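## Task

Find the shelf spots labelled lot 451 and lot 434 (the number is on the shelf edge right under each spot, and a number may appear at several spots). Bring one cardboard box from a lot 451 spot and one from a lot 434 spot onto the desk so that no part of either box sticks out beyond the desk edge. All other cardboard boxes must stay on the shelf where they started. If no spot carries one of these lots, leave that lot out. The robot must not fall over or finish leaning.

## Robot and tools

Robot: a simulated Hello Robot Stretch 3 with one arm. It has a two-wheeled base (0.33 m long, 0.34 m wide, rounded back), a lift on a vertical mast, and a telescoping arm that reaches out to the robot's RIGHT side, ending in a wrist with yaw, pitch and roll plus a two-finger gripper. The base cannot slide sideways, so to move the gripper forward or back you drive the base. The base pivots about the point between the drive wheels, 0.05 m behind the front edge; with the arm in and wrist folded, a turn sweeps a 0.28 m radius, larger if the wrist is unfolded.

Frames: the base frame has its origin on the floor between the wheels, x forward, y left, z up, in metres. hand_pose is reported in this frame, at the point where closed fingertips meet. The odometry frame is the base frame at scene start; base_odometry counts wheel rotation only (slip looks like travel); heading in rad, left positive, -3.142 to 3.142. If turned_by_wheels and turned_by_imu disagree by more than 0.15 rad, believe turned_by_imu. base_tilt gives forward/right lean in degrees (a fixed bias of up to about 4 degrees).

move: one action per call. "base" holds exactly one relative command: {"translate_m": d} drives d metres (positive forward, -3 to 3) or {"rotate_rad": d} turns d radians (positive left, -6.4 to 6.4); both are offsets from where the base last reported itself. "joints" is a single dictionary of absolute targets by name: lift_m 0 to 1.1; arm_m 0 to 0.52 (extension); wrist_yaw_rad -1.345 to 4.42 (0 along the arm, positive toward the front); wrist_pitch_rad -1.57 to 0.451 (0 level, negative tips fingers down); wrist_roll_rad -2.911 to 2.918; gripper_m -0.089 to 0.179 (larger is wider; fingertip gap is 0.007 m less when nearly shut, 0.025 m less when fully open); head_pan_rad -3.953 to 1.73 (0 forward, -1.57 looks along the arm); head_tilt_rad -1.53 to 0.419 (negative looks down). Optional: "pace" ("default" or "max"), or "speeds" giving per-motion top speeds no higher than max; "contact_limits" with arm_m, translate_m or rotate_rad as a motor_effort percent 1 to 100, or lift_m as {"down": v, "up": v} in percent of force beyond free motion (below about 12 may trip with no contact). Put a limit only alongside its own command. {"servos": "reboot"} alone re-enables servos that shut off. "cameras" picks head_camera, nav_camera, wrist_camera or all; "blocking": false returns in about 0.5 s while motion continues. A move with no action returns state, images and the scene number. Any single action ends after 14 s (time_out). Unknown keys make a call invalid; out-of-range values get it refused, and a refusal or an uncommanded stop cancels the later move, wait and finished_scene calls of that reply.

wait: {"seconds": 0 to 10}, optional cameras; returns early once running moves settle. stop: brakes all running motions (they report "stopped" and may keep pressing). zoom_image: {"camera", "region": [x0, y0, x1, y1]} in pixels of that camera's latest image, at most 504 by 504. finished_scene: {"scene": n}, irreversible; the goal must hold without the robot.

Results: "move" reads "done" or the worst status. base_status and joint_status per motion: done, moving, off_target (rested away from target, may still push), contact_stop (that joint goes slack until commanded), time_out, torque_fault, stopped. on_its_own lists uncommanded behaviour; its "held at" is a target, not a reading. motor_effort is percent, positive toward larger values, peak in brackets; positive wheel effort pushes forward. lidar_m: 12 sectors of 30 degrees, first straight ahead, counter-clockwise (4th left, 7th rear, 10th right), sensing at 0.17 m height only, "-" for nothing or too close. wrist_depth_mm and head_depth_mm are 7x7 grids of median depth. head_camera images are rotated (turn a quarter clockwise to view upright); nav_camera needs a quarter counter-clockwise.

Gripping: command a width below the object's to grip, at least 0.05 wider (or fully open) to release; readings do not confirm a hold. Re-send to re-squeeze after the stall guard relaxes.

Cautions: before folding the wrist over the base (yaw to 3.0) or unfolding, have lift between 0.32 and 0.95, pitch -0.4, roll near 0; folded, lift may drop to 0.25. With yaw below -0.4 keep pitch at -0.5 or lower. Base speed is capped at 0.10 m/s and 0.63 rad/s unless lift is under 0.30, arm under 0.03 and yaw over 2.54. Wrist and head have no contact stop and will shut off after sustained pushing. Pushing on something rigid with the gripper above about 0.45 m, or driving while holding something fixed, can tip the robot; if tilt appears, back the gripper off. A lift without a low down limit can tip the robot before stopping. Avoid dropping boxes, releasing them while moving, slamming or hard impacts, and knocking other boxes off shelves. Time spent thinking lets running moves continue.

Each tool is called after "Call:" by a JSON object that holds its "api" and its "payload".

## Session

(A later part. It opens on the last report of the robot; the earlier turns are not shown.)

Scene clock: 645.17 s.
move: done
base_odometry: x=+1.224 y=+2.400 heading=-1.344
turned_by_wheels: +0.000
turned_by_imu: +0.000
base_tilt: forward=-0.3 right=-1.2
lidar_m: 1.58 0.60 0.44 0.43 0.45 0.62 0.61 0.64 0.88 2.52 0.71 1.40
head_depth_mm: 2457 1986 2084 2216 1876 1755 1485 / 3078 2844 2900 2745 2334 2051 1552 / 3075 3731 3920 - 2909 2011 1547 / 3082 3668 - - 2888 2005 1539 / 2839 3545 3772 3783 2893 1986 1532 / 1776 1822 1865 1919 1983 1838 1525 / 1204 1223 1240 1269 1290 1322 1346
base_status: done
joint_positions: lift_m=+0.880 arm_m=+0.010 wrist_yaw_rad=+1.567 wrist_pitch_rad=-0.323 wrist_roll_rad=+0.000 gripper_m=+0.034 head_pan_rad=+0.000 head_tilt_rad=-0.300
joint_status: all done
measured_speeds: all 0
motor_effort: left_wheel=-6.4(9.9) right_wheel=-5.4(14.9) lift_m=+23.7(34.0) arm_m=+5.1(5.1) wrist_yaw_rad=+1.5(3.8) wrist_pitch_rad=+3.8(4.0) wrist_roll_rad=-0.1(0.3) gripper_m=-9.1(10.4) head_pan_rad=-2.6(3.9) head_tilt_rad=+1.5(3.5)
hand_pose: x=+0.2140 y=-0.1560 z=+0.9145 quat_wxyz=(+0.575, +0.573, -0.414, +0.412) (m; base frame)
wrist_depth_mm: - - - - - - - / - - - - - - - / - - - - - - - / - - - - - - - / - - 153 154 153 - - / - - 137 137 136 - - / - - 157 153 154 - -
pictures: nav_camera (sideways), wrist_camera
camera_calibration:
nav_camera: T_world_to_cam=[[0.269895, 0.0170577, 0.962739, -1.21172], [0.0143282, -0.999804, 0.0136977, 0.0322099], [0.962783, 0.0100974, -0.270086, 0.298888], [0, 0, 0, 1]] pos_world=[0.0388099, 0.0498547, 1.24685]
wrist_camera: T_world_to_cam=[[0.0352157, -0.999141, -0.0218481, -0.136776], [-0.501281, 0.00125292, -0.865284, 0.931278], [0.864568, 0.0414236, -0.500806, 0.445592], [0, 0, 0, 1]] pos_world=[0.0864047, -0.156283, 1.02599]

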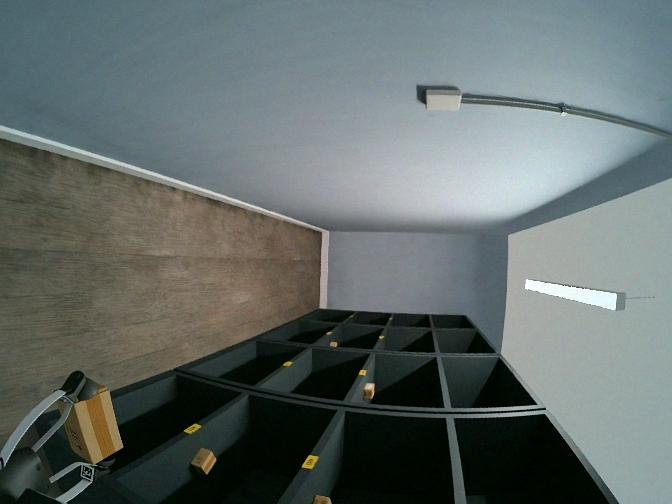

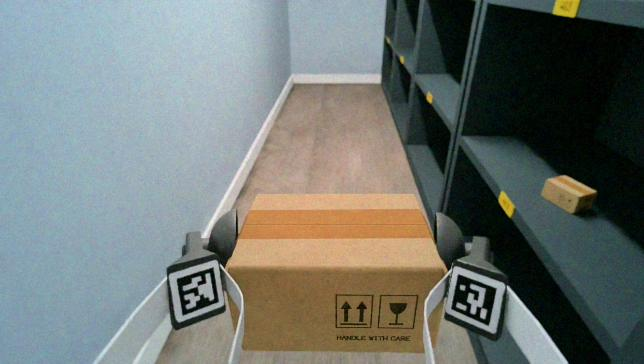

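Call:
{"api": "move", "payload": {"base": {"rotate_rad": -1.571}, "speeds": {"rotate_rad": 0.5}, "cameras": ["head_camera"]}}

Scene clock: 678.40 s.
move: done
base_odometry: x=+1.224 y=+2.400 heading=-2.915
turned_by_wheels: -1.571
turned_by_imu: -1.546
base_tilt: forward=-0.3 right=-1.1
lidar_m: 2.66 0.71 1.41 1.52 0.59 0.44 0.43 0.45 0.63 0.61 0.64 0.90
head_depth_mm: 1903 1820 1794 1772 1727 1677 1506 / 2628 2799 2703 2626 2466 2021 1564 / 2876 2998 3102 3340 2925 2008 1541 / 2901 3017 3175 3324 2893 1998 1536 / 2871 3000 3133 3288 2871 1996 1532 / 2873 3027 3146 3277 2797 1974 1523 / 2893 2983 3150 3321 2660 1897 1427
base_status: done
joint_positions: lift_m=+0.880 arm_m=+0.010 wrist_yaw_rad=+1.567 wrist_pitch_rad=-0.323 wrist_roll_rad=+0.000 gripper_m=+0.034 head_pan_rad=+0.000 head_tilt_rad=-0.300
joint_status: not commanded
measured_speeds: all 0
motor_effort: left_wheel=+7.8(12.2) right_wheel=-9.2(13.5) lift_m=+25.2(25.9) arm_m=+1.6(7.6) wrist_yaw_rad=+1.3(3.4) wrist_pitch_rad=+3.8(4.0) wrist_roll_rad=-0.3(0.3) gripper_m=-9.8(10.3) head_pan_rad=-2.7(3.6) head_tilt_rad=-0.5(1.4)
hand_pose: x=+0.2140 y=-0.1559 z=+0.9145 quat_wxyz=(+0.575, +0.573, -0.414, +0.412) (m; base frame)
wrist_depth_mm: - - - - - - 586 / - - - - - - 584 / - - - - - - 605 / - - - - - - 600 / - - 153 154 153 - 604 / - - 137 137 135 - 598 / - - 157 153 154 125 595
pictures: head_camera (sideways)
camera_calibration:
head_camera: T_world_to_cam=[[-0.244488, -0.0462805, -0.968547, 1.27755], [0.0408344, 0.997483, -0.0579709, 0.0748908], [0.968792, -0.0537232, -0.241982, 0.264624], [0, 0, 0, 1]] pos_world=[0.052921, -0.00136009, 1.30574]

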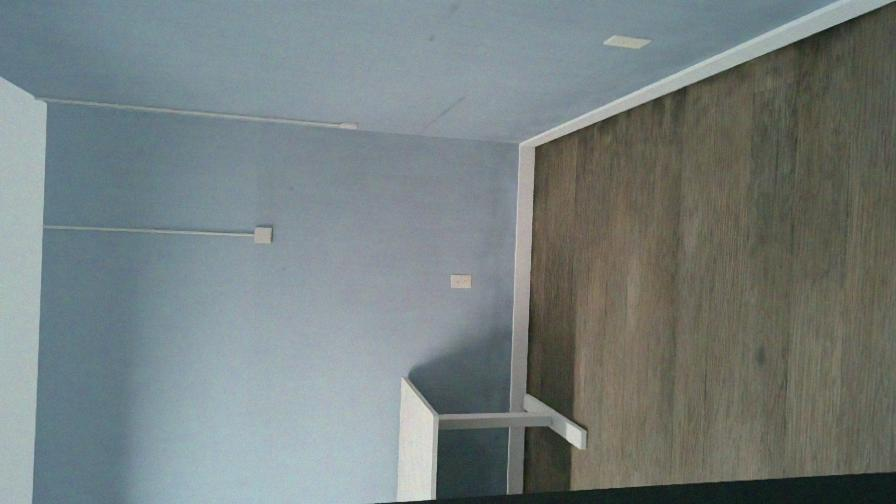

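Call:
{"api": "move", "payload": {"base": {"translate_m": 1.83}, "speeds": {"translate_m": 0.2}}}

Call:
{"api": "move", "payload": {"joints": {"head_pan_rad": 0.0}, "cameras": ["nav_camera"]}}

Scene clock: 701.43 s.
move: time_out
base_odometry: x=-0.134 y=+2.086 heading=-2.914
turned_by_wheels: +0.000
turned_by_imu: +0.000
base_tilt: forward=-0.3 right=-1.1
lidar_m: 1.93 1.67 2.49 1.23 0.51 0.54 1.81 0.90 0.67 0.65 0.68 0.95
head_depth_mm: 1667 1731 1811 1869 1842 1801 1560 / 1669 1745 1814 1916 2007 2046 1559 / 1673 1750 1834 1926 2030 2002 1542 / 1676 1739 1830 1925 2024 1984 1537 / 1680 1765 1844 1928 2057 1992 1534 / 1680 1741 1836 1934 2043 1969 1527 / 1687 1746 1835 1928 2032 1967 1523
base_status: translate_m time_out (by the wheels' count: +1.3932 of +1.8300)
joint_positions: lift_m=+0.880 arm_m=+0.010 wrist_yaw_rad=+1.567 wrist_pitch_rad=-0.323 wrist_roll_rad=+0.000 gripper_m=+0.034 head_pan_rad=+0.000 head_tilt_rad=-0.300
joint_status: not commanded
measured_speeds: all 0
motor_effort: left_wheel=+1.2(13.1) right_wheel=-0.5(10.4) lift_m=+26.7(27.5) arm_m=-12.1(13.6) wrist_yaw_rad=+2.4(3.6) wrist_pitch_rad=+3.8(3.9) wrist_roll_rad=-0.1(0.4) gripper_m=-9.7(10.4) head_pan_rad=-3.2(3.6) head_tilt_rad=-3.8(4.3)
hand_pose: x=+0.2140 y=-0.1559 z=+0.9145 quat_wxyz=(+0.575, +0.573, -0.414, +0.412) (m; base frame)
wrist_depth_mm: - - - - - - 637 / - - - - - - 605 / - - - - - - 631 / - - - - - - 624 / - - 153 154 153 - 627 / - - 137 137 136 122 612 / - - 157 153 154 983 626
pictures: none

not run: a stop that you did not command came earlier in this reply.

Call:
{"api": "move", "payload": {"base": {"translate_m": 0.465}}}

Call:
{"api": "move", "payload": {"base": {"rotate_rad": 1.571}, "joints": {"head_pan_rad": -0.6, "head_tilt_rad": -0.5}, "cameras": ["head_camera","nav_camera"]}}

Scene clock: 713.47 s.
move: done
base_odometry: x=-0.587 y=+1.981 heading=-2.914
turned_by_wheels: +0.000
turned_by_imu: +0.001
base_tilt: forward=-0.3 right=-1.3
lidar_m: 1.47 1.27 1.74 2.84 1.12 0.88 2.27 0.92 0.69 0.67 0.69 0.97
head_depth_mm: 1267 1318 1386 1455 1528 1625 1551 / 1261 1317 1387 1459 1537 1623 1546 / 1259 1318 1387 1468 1547 1629 1537 / 1270 1321 1392 1462 1543 1635 1538 / 1268 1330 1386 1465 1541 1633 1523 / 1265 1324 1393 1456 1548 1637 1527 / 1277 1333 1406 1454 1552 1641 1510
base_status: done
joint_positions: lift_m=+0.880 arm_m=+0.010 wrist_yaw_rad=+1.567 wrist_pitch_rad=-0.323 wrist_roll_rad=+0.000 gripper_m=+0.034 head_pan_rad=+0.000 head_tilt_rad=-0.300
joint_status: not commanded
measured_speeds: all 0
motor_effort: left_wheel=+3.5(12.1) right_wheel=+7.6(10.3) lift_m=+27.7(28.0) arm_m=-12.1(13.2) wrist_yaw_rad=+2.9(3.6) wrist_pitch_rad=+3.9(4.0) wrist_roll_rad=+0.0(0.4) gripper_m=-9.1(10.2) head_pan_rad=-2.3(3.3) head_tilt_rad=-2.5(3.9)
hand_pose: x=+0.2140 y=-0.1559 z=+0.9145 quat_wxyz=(+0.575, +0.573, -0.414, +0.412) (m; base frame)
wrist_depth_mm: - - - - - - - / - - - - - - - / - - - - - - - / - - - - - - - / - - 153 154 153 - 640 / - - 138 137 135 125 635 / - - 157 153 154 - 609
pictures: none

Scene clock: 717.07 s.
move: done
base_odometry: x=-0.587 y=+1.981 heading=-1.344
turned_by_wheels: +1.571
turned_by_imu: +1.546
base_tilt: forward=-0.3 right=-1.2
lidar_m: 2.96 1.13 0.88 2.27 0.93 0.69 0.66 0.69 0.96 1.48 1.26 1.59
head_depth_mm: 1543 1609 1701 1381 1816 1633 1317 / 1704 1809 1881 1357 1858 1555 1324 / 1920 2049 2108 1344 1996 1600 387 / 2204 2360 2295 1529 1986 1587 379 / 2572 2780 2278 2412 2028 1593 1300 / 3103 3398 3627 2874 2040 1574 1285 / 3359 3610 3748 2896 2026 1568 1299
base_status: done
joint_positions: lift_m=+0.880 arm_m=+0.010 wrist_yaw_rad=+1.567 wrist_pitch_rad=-0.323 wrist_roll_rad=+0.000 gripper_m=+0.034 head_pan_rad=-0.600 head_tilt_rad=-0.501
joint_status: all done
measured_speeds: all 0
motor_effort: left_wheel=-8.2(12.3) right_wheel=+9.1(12.7) lift_m=+27.7(28.3) arm_m=-12.8(13.4) wrist_yaw_rad=+0.7(3.4) wrist_pitch_rad=+3.8(4.0) wrist_roll_rad=-0.1(0.3) gripper_m=-10.1(10.4) head_pan_rad=+3.7(5.4) head_tilt_rad=+4.2(7.3)
hand_pose: x=+0.2140 y=-0.1559 z=+0.9145 quat_wxyz=(+0.575, +0.573, -0.414, +0.412) (m; base frame)
wrist_depth_mm: - - - - - - - / - - - - - - - / - - - - - - - / - - - - - - - / - - 153 154 153 - - / - - 137 137 135 - - / - - 157 153 154 - -
pictures: head_camera (sideways), nav_camera (sideways)
camera_calibration:
head_camera: T_world_to_cam=[[-0.383488, 0.206603, -0.90014, 1.18909], [0.587086, 0.806918, -0.0649113, 0.080509], [0.712928, -0.553353, -0.430737, 0.511772], [0, 0, 0, 1]] pos_world=[0.0438796, -0.0274429, 1.29601]
nav_camera: T_world_to_cam=[[0.386575, -0.244105, 0.889366, -1.11663], [-0.551084, -0.834383, 0.0105215, 0.0398447], [0.739504, -0.494183, -0.457074, 0.543621], [0, 0, 0, 1]] pos_world=[0.0516095, 0.0293178, 1.24115]

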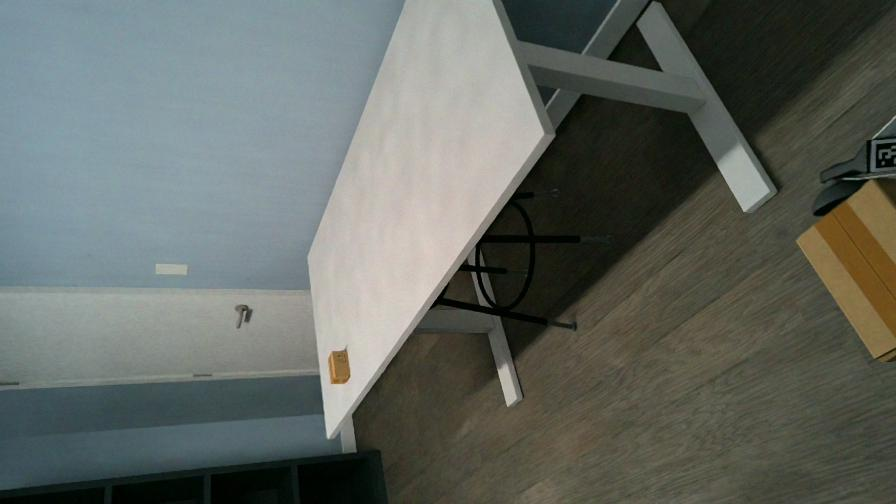

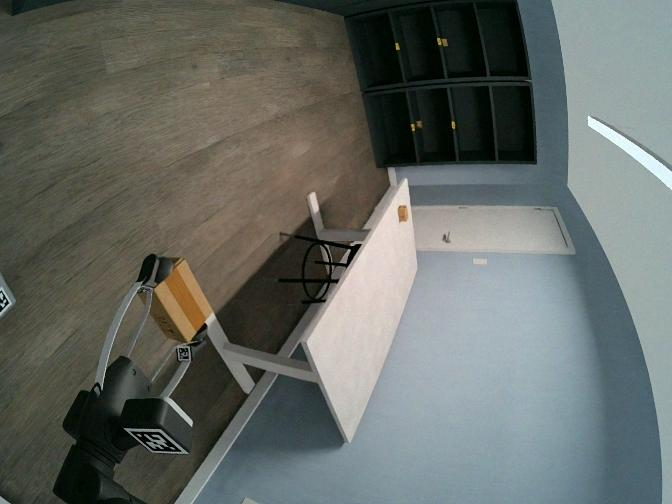

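Call:
{"api": "move", "payload": {"base": {"translate_m": 1.2}}}

Call:
{"api": "move", "payload": {"joints": {"wrist_yaw_rad": 0.0, "head_pan_rad": -1.57, "head_tilt_rad": -0.6}, "speeds": {"wrist_yaw_rad": 0.8}, "cameras": ["head_camera"]}}

Scene clock: 738.20 s.
move: done
base_odometry: x=-0.317 y=+0.812 heading=-1.344
turned_by_wheels: +0.000
turned_by_imu: +0.000
base_tilt: forward=-0.3 right=-1.3
lidar_m: 2.42 1.10 0.82 0.79 0.82 1.14 1.85 1.93 1.12 0.97 0.91 2.12
head_depth_mm: 1561 1632 1719 1378 1000 1635 1323 / 1714 1798 1906 1354 1508 1569 1311 / 1928 2038 2183 2148 2072 1607 389 / 2233 2412 2550 2628 2064 1602 378 / 2615 2813 3047 2922 2069 1591 1300 / 2258 2513 2644 2736 2041 1575 1291 / 2408 2498 2721 2709 2031 1574 1284
base_status: done
joint_positions: lift_m=+0.880 arm_m=+0.010 wrist_yaw_rad=+1.567 wrist_pitch_rad=-0.323 wrist_roll_rad=+0.000 gripper_m=+0.034 head_pan_rad=-0.600 head_tilt_rad=-0.500
joint_status: not commanded
measured_speeds: all 0
motor_effort: left_wheel=+4.6(9.0) right_wheel=+6.2(14.1) lift_m=+29.2(30.2) arm_m=-11.2(12.8) wrist_yaw_rad=+1.5(4.0) wrist_pitch_rad=+3.8(4.0) wrist_roll_rad=+0.2(0.4) gripper_m=-9.5(10.4) head_pan_rad=+2.8(4.0) head_tilt_rad=+2.7(5.1)
hand_pose: x=+0.2140 y=-0.1559 z=+0.9145 quat_wxyz=(+0.575, +0.573, -0.414, +0.412) (m; base frame)
wrist_depth_mm: - - - - - - - / - - - - - - - / - - - - - - - / - - - - - - - / - - 153 154 153 - - / - - 137 137 136 - - / - - 157 153 154 - -
pictures: none

Scene clock: 740.77 s.
move: done
base_odometry: x=-0.317 y=+0.812 heading=-1.344
turned_by_wheels: +0.000
turned_by_imu: +0.000
base_tilt: forward=-0.2 right=-1.3
lidar_m: 2.42 1.10 0.82 0.79 0.82 1.14 1.85 1.93 1.12 0.97 0.91 2.13
head_depth_mm: 1227 1343 1477 1138 1349 1547 - / 1240 1350 1470 1125 1379 1500 - / 1228 1351 1465 1112 897 328 - / 1234 1346 1456 1106 863 295 312 / 1235 1349 1454 1096 909 1386 1219 / 1242 1357 1462 1083 1649 1415 1215 / 1230 1357 1457 1071 1538 1461 1212
base_status: not commanded
joint_positions: lift_m=+0.880 arm_m=+0.010 wrist_yaw_rad=+0.003 wrist_pitch_rad=-0.323 wrist_roll_rad=+0.000 gripper_m=+0.034 head_pan_rad=-1.573 head_tilt_rad=-0.600
joint_status: all done
measured_speeds: all 0
motor_effort: left_wheel=+4.5(4.8) right_wheel=+6.2(6.9) lift_m=+29.9(30.1) arm_m=-10.6(11.5) wrist_yaw_rad=-3.0(5.8) wrist_pitch_rad=+3.8(4.0) wrist_roll_rad=-0.1(0.3) gripper_m=-10.0(10.1) head_pan_rad=+3.2(5.9) head_tilt_rad=-4.9(8.4)
hand_pose: x=-0.0208 y=-0.3903 z=+0.9145 quat_wxyz=(+0.698, +0.115, -0.697, -0.113) (m; base frame)
wrist_depth_mm: - - - - - - - / - - - - - - - / - - - - - - - / - - - - - - - / - - 150 155 154 - - / - - 137 137 136 - - / - - 155 153 154 - -
pictures: head_camera (sideways)
camera_calibration:
head_camera: T_world_to_cam=[[-0.0451902, 0.52002, -0.852958, 1.12549], [0.997433, -0.0239852, -0.0674675, 0.0813956], [-0.0555428, -0.853817, -0.517602, 0.629494], [0, 0, 0, 1]] pos_world=[0.00463804, -0.0458506, 1.29131]

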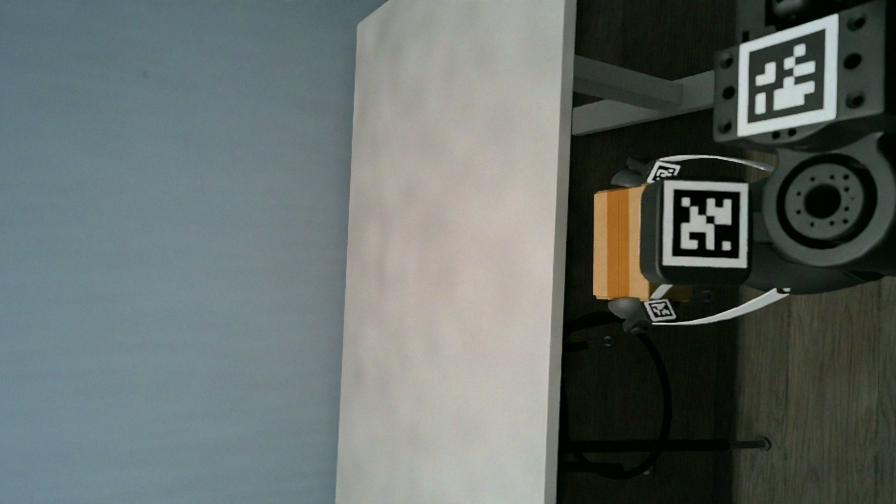

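Call:
{"api": "move", "payload": {"joints": {"arm_m": 0.45}, "cameras": ["head_camera"]}}

Call:
{"api": "move", "payload": {"joints": {"lift_m": 0.765}, "cameras": ["head_camera"]}}

Scene clock: 749.13 s.
move: done
base_odometry: x=-0.317 y=+0.812 heading=-1.344
turned_by_wheels: +0.000
turned_by_imu: +0.000
base_tilt: forward=-0.2 right=-1.1
lidar_m: 2.42 1.10 0.82 0.79 0.83 1.14 1.85 1.93 1.12 0.97 0.91 2.13
head_depth_mm: 1229 1348 1477 1135 310 - 1212 / 1233 1353 1451 408 863 1453 1236 / 1234 1355 591 972 1669 1486 1229 / 1229 1346 1441 961 1666 1471 1232 / 1235 1354 1460 1086 1319 1434 1223 / 1237 1361 1463 1079 1635 1420 1213 / 1234 1357 1462 1070 1389 1406 1213
base_status: not commanded
joint_positions: lift_m=+0.880 arm_m=+0.450 wrist_yaw_rad=+0.003 wrist_pitch_rad=-0.323 wrist_roll_rad=+0.000 gripper_m=+0.034 head_pan_rad=-1.570 head_tilt_rad=-0.600
joint_status: all done
measured_speeds: all 0
motor_effort: left_wheel=+4.2(4.9) right_wheel=+6.1(6.9) lift_m=+30.4(30.9) arm_m=+13.4(15.2) wrist_yaw_rad=-3.1(4.6) wrist_pitch_rad=+3.9(4.0) wrist_roll_rad=+0.0(0.3) gripper_m=-10.1(10.3) head_pan_rad=+3.4(4.1) head_tilt_rad=-3.2(6.0)
hand_pose: x=-0.0208 y=-0.8303 z=+0.9144 quat_wxyz=(+0.698, +0.115, -0.697, -0.113) (m; base frame)
wrist_depth_mm: - - - - - - - / - - - - - - - / - - - - - - - / - - - - - - - / - - 150 154 153 - - / - - 137 137 135 - - / - - 150 152 149 - -
pictures: head_camera (sideways)
camera_calibration:
head_camera: T_world_to_cam=[[-0.0467872, 0.520272, -0.852718, 1.1252], [0.997502, -0.0208849, -0.0674739, 0.0813436], [-0.0529137, -0.853745, -0.517995, 0.630007], [0, 0, 0, 1]] pos_world=[0.00484067, -0.0458474, 1.29131]

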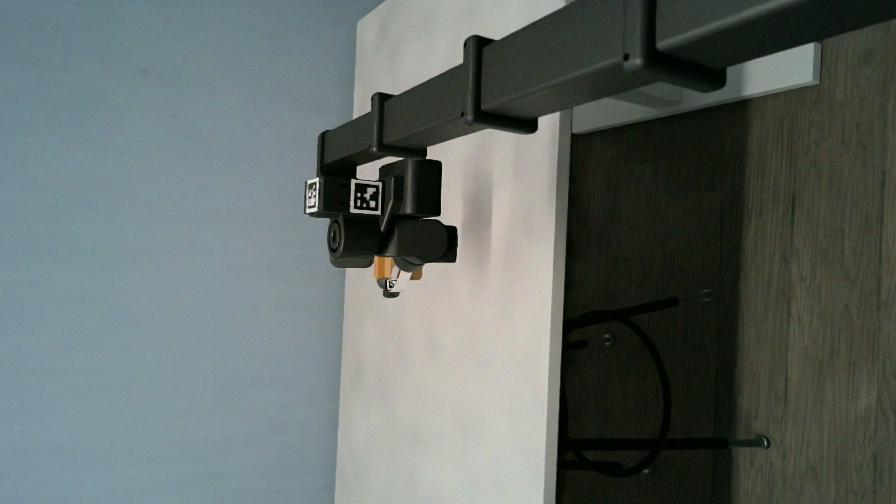

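Scene clock: 751.00 s.
move: done
base_odometry: x=-0.317 y=+0.812 heading=-1.344
turned_by_wheels: +0.000
turned_by_imu: +0.000
base_tilt: forward=-0.2 right=-1.1
lidar_m: 2.42 1.10 0.82 0.79 0.82 1.14 1.85 1.92 1.12 0.97 0.91 2.13
head_depth_mm: 1231 1355 1475 1129 1331 1490 304 / 1234 1352 1479 1121 471 371 321 / 1231 1353 1467 633 895 1484 1234 / 1230 1346 1469 729 1661 1470 1226 / 1232 1348 1460 1085 1317 1436 1219 / 1237 1359 1448 1077 1626 1427 1216 / 1237 1361 1458 1066 1384 1404 1212
base_status: not commanded
joint_positions: lift_m=+0.765 arm_m=+0.450 wrist_yaw_rad=+0.003 wrist_pitch_rad=-0.324 wrist_roll_rad=+0.000 gripper_m=+0.034 head_pan_rad=-1.570 head_tilt_rad=-0.600
joint_status: all done
measured_speeds: all 0
motor_effort: left_wheel=+4.1(4.8) right_wheel=+6.0(6.8) lift_m=+26.0(30.8) arm_m=+11.3(13.7) wrist_yaw_rad=-3.5(4.2) wrist_pitch_rad=+3.9(4.0) wrist_roll_rad=-0.3(0.3) gripper_m=-10.1(10.1) head_pan_rad=+3.0(3.7) head_tilt_rad=-4.2(4.8)
hand_pose: x=-0.0208 y=-0.8302 z=+0.7994 quat_wxyz=(+0.698, +0.115, -0.697, -0.113) (m; base frame)
wrist_depth_mm: - - - - - - - / - - - - - - - / - - - - - - - / - - - - - - - / - - 150 154 153 - - / - - 137 137 135 - - / - - 151 151 149 - -
pictures: head_camera (sideways)
camera_calibration:
head_camera: T_world_to_cam=[[-0.0467872, 0.520272, -0.852718, 1.1252], [0.997502, -0.0208849, -0.0674739, 0.0813436], [-0.0529137, -0.853745, -0.517995, 0.630007], [0, 0, 0, 1]] pos_world=[0.00484067, -0.0458474, 1.29131]

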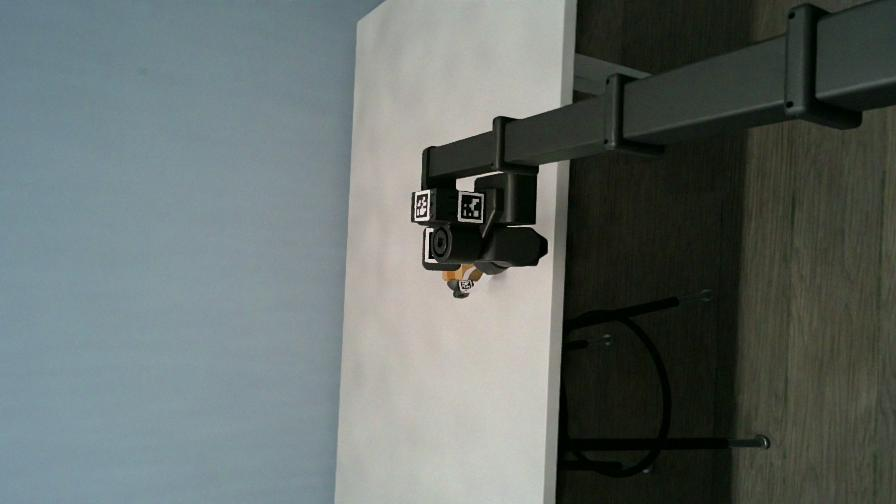

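Call:
{"api": "move", "payload": {"joints": {"lift_m": 0.705}, "speeds": {"lift_m": 0.025}, "contact_limits": {"lift_m": {"down": 13}}, "cameras": ["head_camera","wrist_camera"]}}

Scene clock: 758.50 s.
move: done
base_odometry: x=-0.317 y=+0.812 heading=-1.344
turned_by_wheels: +0.000
turned_by_imu: +0.000
base_tilt: forward=-0.3 right=-1.3
lidar_m: 2.42 1.10 0.81 0.79 0.82 1.14 1.85 1.94 1.12 0.97 0.91 2.13
head_depth_mm: 1229 1351 1476 1134 1326 1506 1240 / 1230 1351 1469 1125 938 441 358 / 1230 1352 1473 1111 651 1440 1234 / 1231 1353 1451 1104 920 1469 1226 / 1235 1353 1459 1085 1314 1435 1222 / 1236 1351 1459 1080 1634 1410 1218 / 1240 1354 1463 1072 1387 1404 1217
base_status: not commanded
joint_positions: lift_m=+0.705 arm_m=+0.450 wrist_yaw_rad=+0.003 wrist_pitch_rad=-0.256 wrist_roll_rad=+0.003 gripper_m=+0.034 head_pan_rad=-1.570 head_tilt_rad=-0.600
joint_status: all done
measured_speeds: all 0
on_its_own: wrist_pitch_rad is at rest, and its effort (-8.6) is outside its rest range (-8 to +12)
motor_effort: left_wheel=+4.2(5.1) right_wheel=+5.3(6.6) lift_m=+17.7(28.4) arm_m=+5.2(8.6) wrist_yaw_rad=-2.6(4.5) wrist_pitch_rad=-8.6(8.8) wrist_roll_rad=-0.9(1.3) gripper_m=-9.8(10.3) head_pan_rad=+2.4(3.5) head_tilt_rad=-3.1(4.0)
contact_limits: lift_m down 13 (down: maximum 72; up: maximum 65)
hand_pose: x=-0.0208 y=-0.8367 z=+0.7555 quat_wxyz=(+0.701, +0.092, -0.702, -0.090) (m; base frame)
wrist_depth_mm: - - - - - - - / - - - - - - - / - - - - - - - / - - - - - - - / - - 152 153 152 - - / - - 136 137 135 - - / - - 150 152 151 - -
pictures: head_camera (sideways), wrist_camera
camera_calibration:
head_camera: T_world_to_cam=[[-0.0467872, 0.520272, -0.852718, 1.1252], [0.997502, -0.0208849, -0.0674739, 0.0813436], [-0.0529137, -0.853745, -0.517995, 0.630007], [0, 0, 0, 1]] pos_world=[0.00484067, -0.0458474, 1.29131]
wrist_camera: T_world_to_cam=[[-0.998841, -0.0427621, -0.0220846, -0.0332329], [0.000893916, 0.442307, -0.896863, 1.08024], [0.0481199, -0.895844, -0.441756, -0.248711], [0, 0, 0, 1]] pos_world=[-0.0221921, -0.702025, 0.858225]

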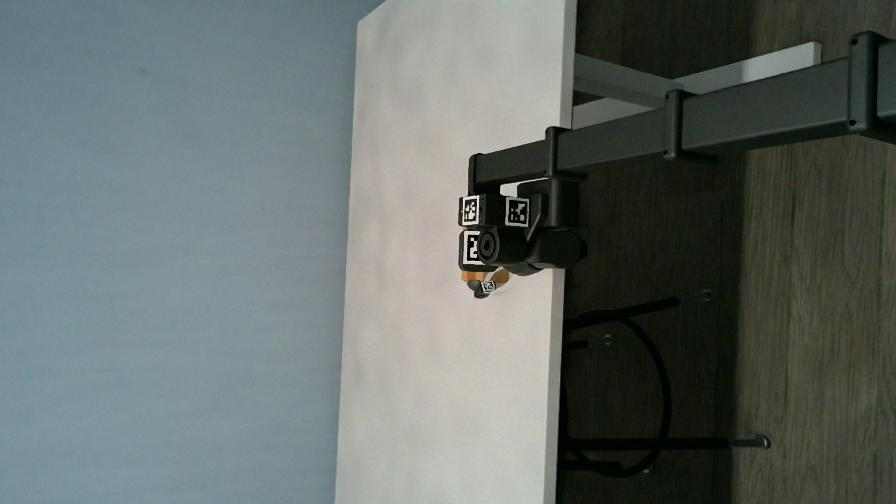

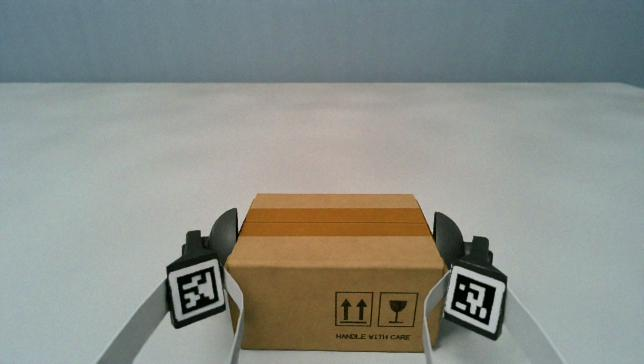

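Touching. Unload slightly and release.

Call:
{"api": "move", "payload": {"joints": {"lift_m": 0.715}, "speeds": {"lift_m": 0.03}}}

Call:
{"api": "move", "payload": {"joints": {"gripper_m": 0.179}, "cameras": ["wrist_camera"]}}

Call:
{"api": "move", "payload": {"joints": {"lift_m": 0.86}}}

Call:
{"api": "move", "payload": {"joints": {"arm_m": 0.02}, "cameras": ["head_camera"]}}

Call:
{"api": "move", "payload": {"joints": {"head_pan_rad": -0.7, "head_tilt_rad": -0.4}, "cameras": ["head_camera"]}}

Scene clock: 767.73 s.
move: done
base_odometry: x=-0.317 y=+0.812 heading=-1.344
turned_by_wheels: +0.000
turned_by_imu: +0.000
base_tilt: forward=-0.3 right=-1.3
lidar_m: 2.42 1.10 0.82 0.79 0.82 1.14 1.85 1.92 1.12 0.97 0.91 2.12
head_depth_mm: 1222 1352 1467 1134 1329 1500 1218 / 1229 1344 1475 1123 936 418 353 / 1227 1350 1469 1106 650 1446 1241 / 1231 1353 1453 1100 1652 1477 1231 / 1234 1358 1451 1090 1322 1431 1216 / 1237 1365 1465 1075 1640 1424 1217 / 1236 1355 1464 1066 1388 1412 1211
base_status: not commanded
joint_positions: lift_m=+0.715 arm_m=+0.450 wrist_yaw_rad=+0.003 wrist_pitch_rad=-0.293 wrist_roll_rad=+0.003 gripper_m=+0.034 head_pan_rad=-1.570 head_tilt_rad=-0.600
joint_status: all done
measured_speeds: all 0
motor_effort: left_wheel=+4.2(4.8) right_wheel=+6.6(6.8) lift_m=+29.8(30.7) arm_m=+1.2(3.1) wrist_yaw_rad=-3.4(3.9) wrist_pitch_rad=-1.8(8.5) wrist_roll_rad=-1.0(1.3) gripper_m=-9.6(10.1) head_pan_rad=+2.5(3.0) head_tilt_rad=-2.5(3.1)
hand_pose: x=-0.0208 y=-0.8334 z=+0.7567 quat_wxyz=(+0.699, +0.104, -0.700, -0.103) (m; base frame)
wrist_depth_mm: - - - - - - - / - - - - - - - / - - - - - - - / - - - 184 - - - / - - 152 153 151 - - / - - 136 137 136 - - / - - 150 151 150 - -
pictures: none

Scene clock: 769.73 s.
move: done
base_odometry: x=-0.317 y=+0.812 heading=-1.344
turned_by_wheels: +0.000
turned_by_imu: +0.000
base_tilt: forward=-0.2 right=-1.3
lidar_m: 2.42 1.10 0.82 0.79 0.82 1.14 1.85 1.93 1.12 0.97 0.91 2.12
head_depth_mm: 1230 1343 1473 1129 1326 1490 1222 / 1232 1353 1475 1120 934 419 353 / 1228 1351 1477 1109 651 1437 1236 / 1236 1352 1461 1100 1664 1476 1230 / 1233 1358 1457 1091 1325 1431 1226 / 1240 1359 1464 1071 1629 1414 1217 / 1233 1358 1458 1067 1385 1400 1212
base_status: not commanded
joint_positions: lift_m=+0.715 arm_m=+0.450 wrist_yaw_rad=+0.003 wrist_pitch_rad=-0.313 wrist_roll_rad=+0.003 gripper_m=+0.179 head_pan_rad=-1.570 head_tilt_rad=-0.600
joint_status: all done
measured_speeds: all 0
motor_effort: left_wheel=+3.8(5.0) right_wheel=+5.8(7.0) lift_m=+29.5(30.5) arm_m=-0.4(2.0) wrist_yaw_rad=-1.4(4.8) wrist_pitch_rad=+2.0(2.1) wrist_roll_rad=-1.0(1.3) gripper_m=+0.3(85.5) head_pan_rad=+2.0(3.0) head_tilt_rad=-2.1(2.6)
hand_pose: x=-0.0209 y=-0.8313 z=+0.7519 quat_wxyz=(+0.698, +0.111, -0.699, -0.110) (m; base frame)
wrist_depth_mm: - - - - - - - / - - - - - - - / - - - - - - - / - - - 173 171 - - / - 143 139 144 144 - - / - 126 142 140 139 - - / - - - 153 152 - 105
pictures: wrist_camera
camera_calibration:
wrist_camera: T_world_to_cam=[[-0.99887, -0.040869, -0.0242654, -0.0299617], [0.00099601, 0.49242, -0.870357, 1.09631], [0.0475194, -0.869397, -0.491823, -0.185786], [0, 0, 0, 1]] pos_world=[-0.0221913, -0.70259, 0.862078]

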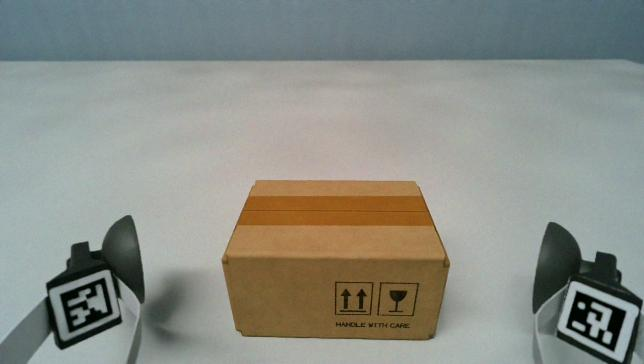

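Scene clock: 771.90 s.
move: done
base_odometry: x=-0.317 y=+0.812 heading=-1.344
turned_by_wheels: +0.000
turned_by_imu: +0.000
base_tilt: forward=-0.3 right=-1.1
lidar_m: 2.43 1.10 0.81 0.79 0.82 1.14 1.85 1.93 1.12 0.97 0.91 2.13
head_depth_mm: 1231 1351 1469 1130 328 - - / 1232 1355 1474 435 354 1457 1241 / 1233 1349 1436 599 1676 1472 1236 / 1238 1355 1446 915 1657 1468 1230 / 1235 1367 1458 1045 1320 1437 1221 / 1239 1350 1464 1083 1636 1407 1216 / 1238 1356 1459 1069 1384 1403 1214
base_status: not commanded
joint_positions: lift_m=+0.860 arm_m=+0.450 wrist_yaw_rad=+0.003 wrist_pitch_rad=-0.314 wrist_roll_rad=+0.003 gripper_m=+0.179 head_pan_rad=-1.570 head_tilt_rad=-0.600
joint_status: all done
measured_speeds: all 0
motor_effort: left_wheel=+4.6(4.8) right_wheel=+6.6(6.6) lift_m=+31.2(34.5) arm_m=-2.6(2.6) wrist_yaw_rad=-3.3(3.7) wrist_pitch_rad=+2.1(2.2) wrist_roll_rad=-1.0(1.3) gripper_m=+1.1(1.1) head_pan_rad=+2.3(2.8) head_tilt_rad=-1.4(2.5)
hand_pose: x=-0.0209 y=-0.8313 z=+0.8967 quat_wxyz=(+0.698, +0.111, -0.699, -0.110) (m; base frame)
wrist_depth_mm: - - - - - - - / - - - - - - - / - - - - - - - / - - - - - - - / - 142 - - - - - / - 126 - - - - - / - - - - - - 105
pictures: none

Scene clock: 776.27 s.
move: done
base_odometry: x=-0.317 y=+0.812 heading=-1.344
turned_by_wheels: +0.000
turned_by_imu: +0.000
base_tilt: forward=-0.3 right=-1.2
lidar_m: 2.42 1.11 0.82 0.79 0.83 1.14 1.85 1.93 1.12 0.97 0.91 2.13
head_depth_mm: 1229 1343 1472 1135 1321 1545 - / 1230 1353 1475 1122 1354 1445 - / 1221 1353 1466 1114 1665 1405 - / 1228 1352 1464 1102 1655 314 332 / 1237 1356 1461 1096 1282 1387 1224 / 1235 1355 1456 1076 1635 1419 1223 / 1240 1354 1466 1065 1385 1404 1206
base_status: not commanded
joint_positions: lift_m=+0.860 arm_m=+0.020 wrist_yaw_rad=+0.003 wrist_pitch_rad=-0.314 wrist_roll_rad=+0.003 gripper_m=+0.179 head_pan_rad=-1.570 head_tilt_rad=-0.600
joint_status: all done
measured_speeds: all 0
motor_effort: left_wheel=+4.2(5.3) right_wheel=+5.7(7.0) lift_m=+23.7(31.2) arm_m=-12.8(14.7) wrist_yaw_rad=-2.5(4.0) wrist_pitch_rad=+2.1(2.2) wrist_roll_rad=-0.9(1.3) gripper_m=+1.0(1.3) head_pan_rad=+2.0(2.8) head_tilt_rad=+0.1(2.0)
hand_pose: x=-0.0209 y=-0.4013 z=+0.8967 quat_wxyz=(+0.698, +0.111, -0.699, -0.110) (m; base frame)
wrist_depth_mm: - - - - - - - / - - - - - - - / - - - - - - - / - - - - - - - / - - - - - - - / 122 - - - - - - / - - - - - - 105
pictures: head_camera (sideways)
camera_calibration:
head_camera: T_world_to_cam=[[-0.0467872, 0.520272, -0.852718, 1.1252], [0.997502, -0.0208849, -0.0674739, 0.0813436], [-0.0529137, -0.853745, -0.517995, 0.630007], [0, 0, 0, 1]] pos_world=[0.00484067, -0.0458474, 1.29131]

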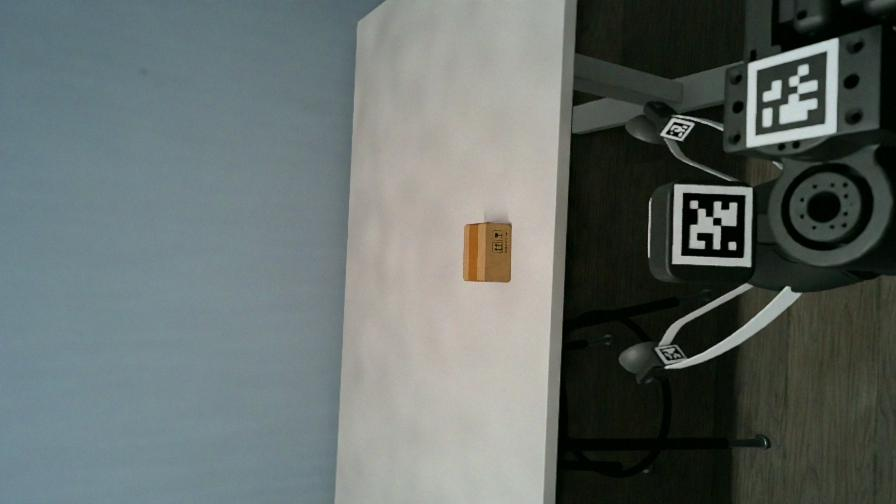

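Scene clock: 777.27 s.
move: done
base_odometry: x=-0.317 y=+0.812 heading=-1.344
turned_by_wheels: +0.000
turned_by_imu: +0.000
base_tilt: forward=-0.3 right=-1.2
lidar_m: 2.43 1.11 0.81 0.79 0.82 1.14 1.85 1.93 1.12 0.97 0.91 2.13
head_depth_mm: 1490 1536 1616 1631 1119 1625 1398 / 1629 1696 1778 1810 1075 1609 1420 / 1802 1875 1970 2058 1224 1796 1415 / 2018 2132 2256 2400 2171 1770 1404 / 2338 2493 2642 2859 2394 1763 1407 / 2641 2815 2929 3140 2370 1734 1396 / 2321 2429 2696 2846 2351 1750 1384
base_status: not commanded
joint_positions: lift_m=+0.860 arm_m=+0.020 wrist_yaw_rad=+0.003 wrist_pitch_rad=-0.314 wrist_roll_rad=+0.003 gripper_m=+0.179 head_pan_rad=-0.676 head_tilt_rad=-0.399
joint_status: all done
measured_speeds: all 0
motor_effort: left_wheel=+4.2(4.7) right_wheel=+5.7(6.7) lift_m=+23.1(24.2) arm_m=-12.3(13.4) wrist_yaw_rad=-2.0(4.3) wrist_pitch_rad=+2.2(2.2) wrist_roll_rad=-1.1(1.3) gripper_m=+1.0(1.1) head_pan_rad=-0.2(5.6) head_tilt_rad=+4.2(6.2)
hand_pose: x=-0.0209 y=-0.4013 z=+0.8967 quat_wxyz=(+0.698, +0.111, -0.699, -0.110) (m; base frame)
wrist_depth_mm: - - - - - - - / - - - - - - - / - - - - - - - / - - - - - - - / - - - - - - - / 123 - - - - - - / - - - - - - 105
pictures: head_camera (sideways)
camera_calibration:
head_camera: T_world_to_cam=[[-0.293376, 0.176119, -0.939634, 1.24011], [0.65152, 0.756118, -0.0616979, 0.0759811], [0.699608, -0.630291, -0.336572, 0.389294], [0, 0, 0, 1]] pos_world=[0.041962, -0.0304893, 1.30096]

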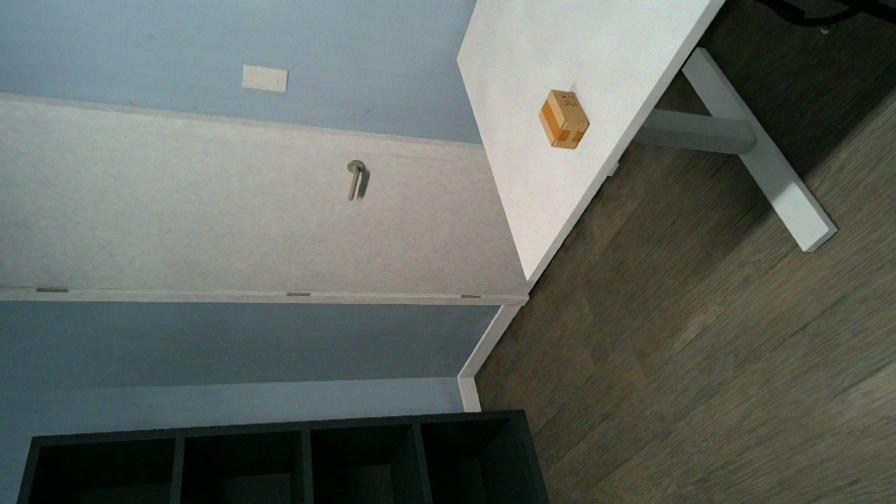

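Both boxes on the desk.

Call:
{"api": "finished_scene", "payload": {"scene": 2}}

The scene is finished: the task was done.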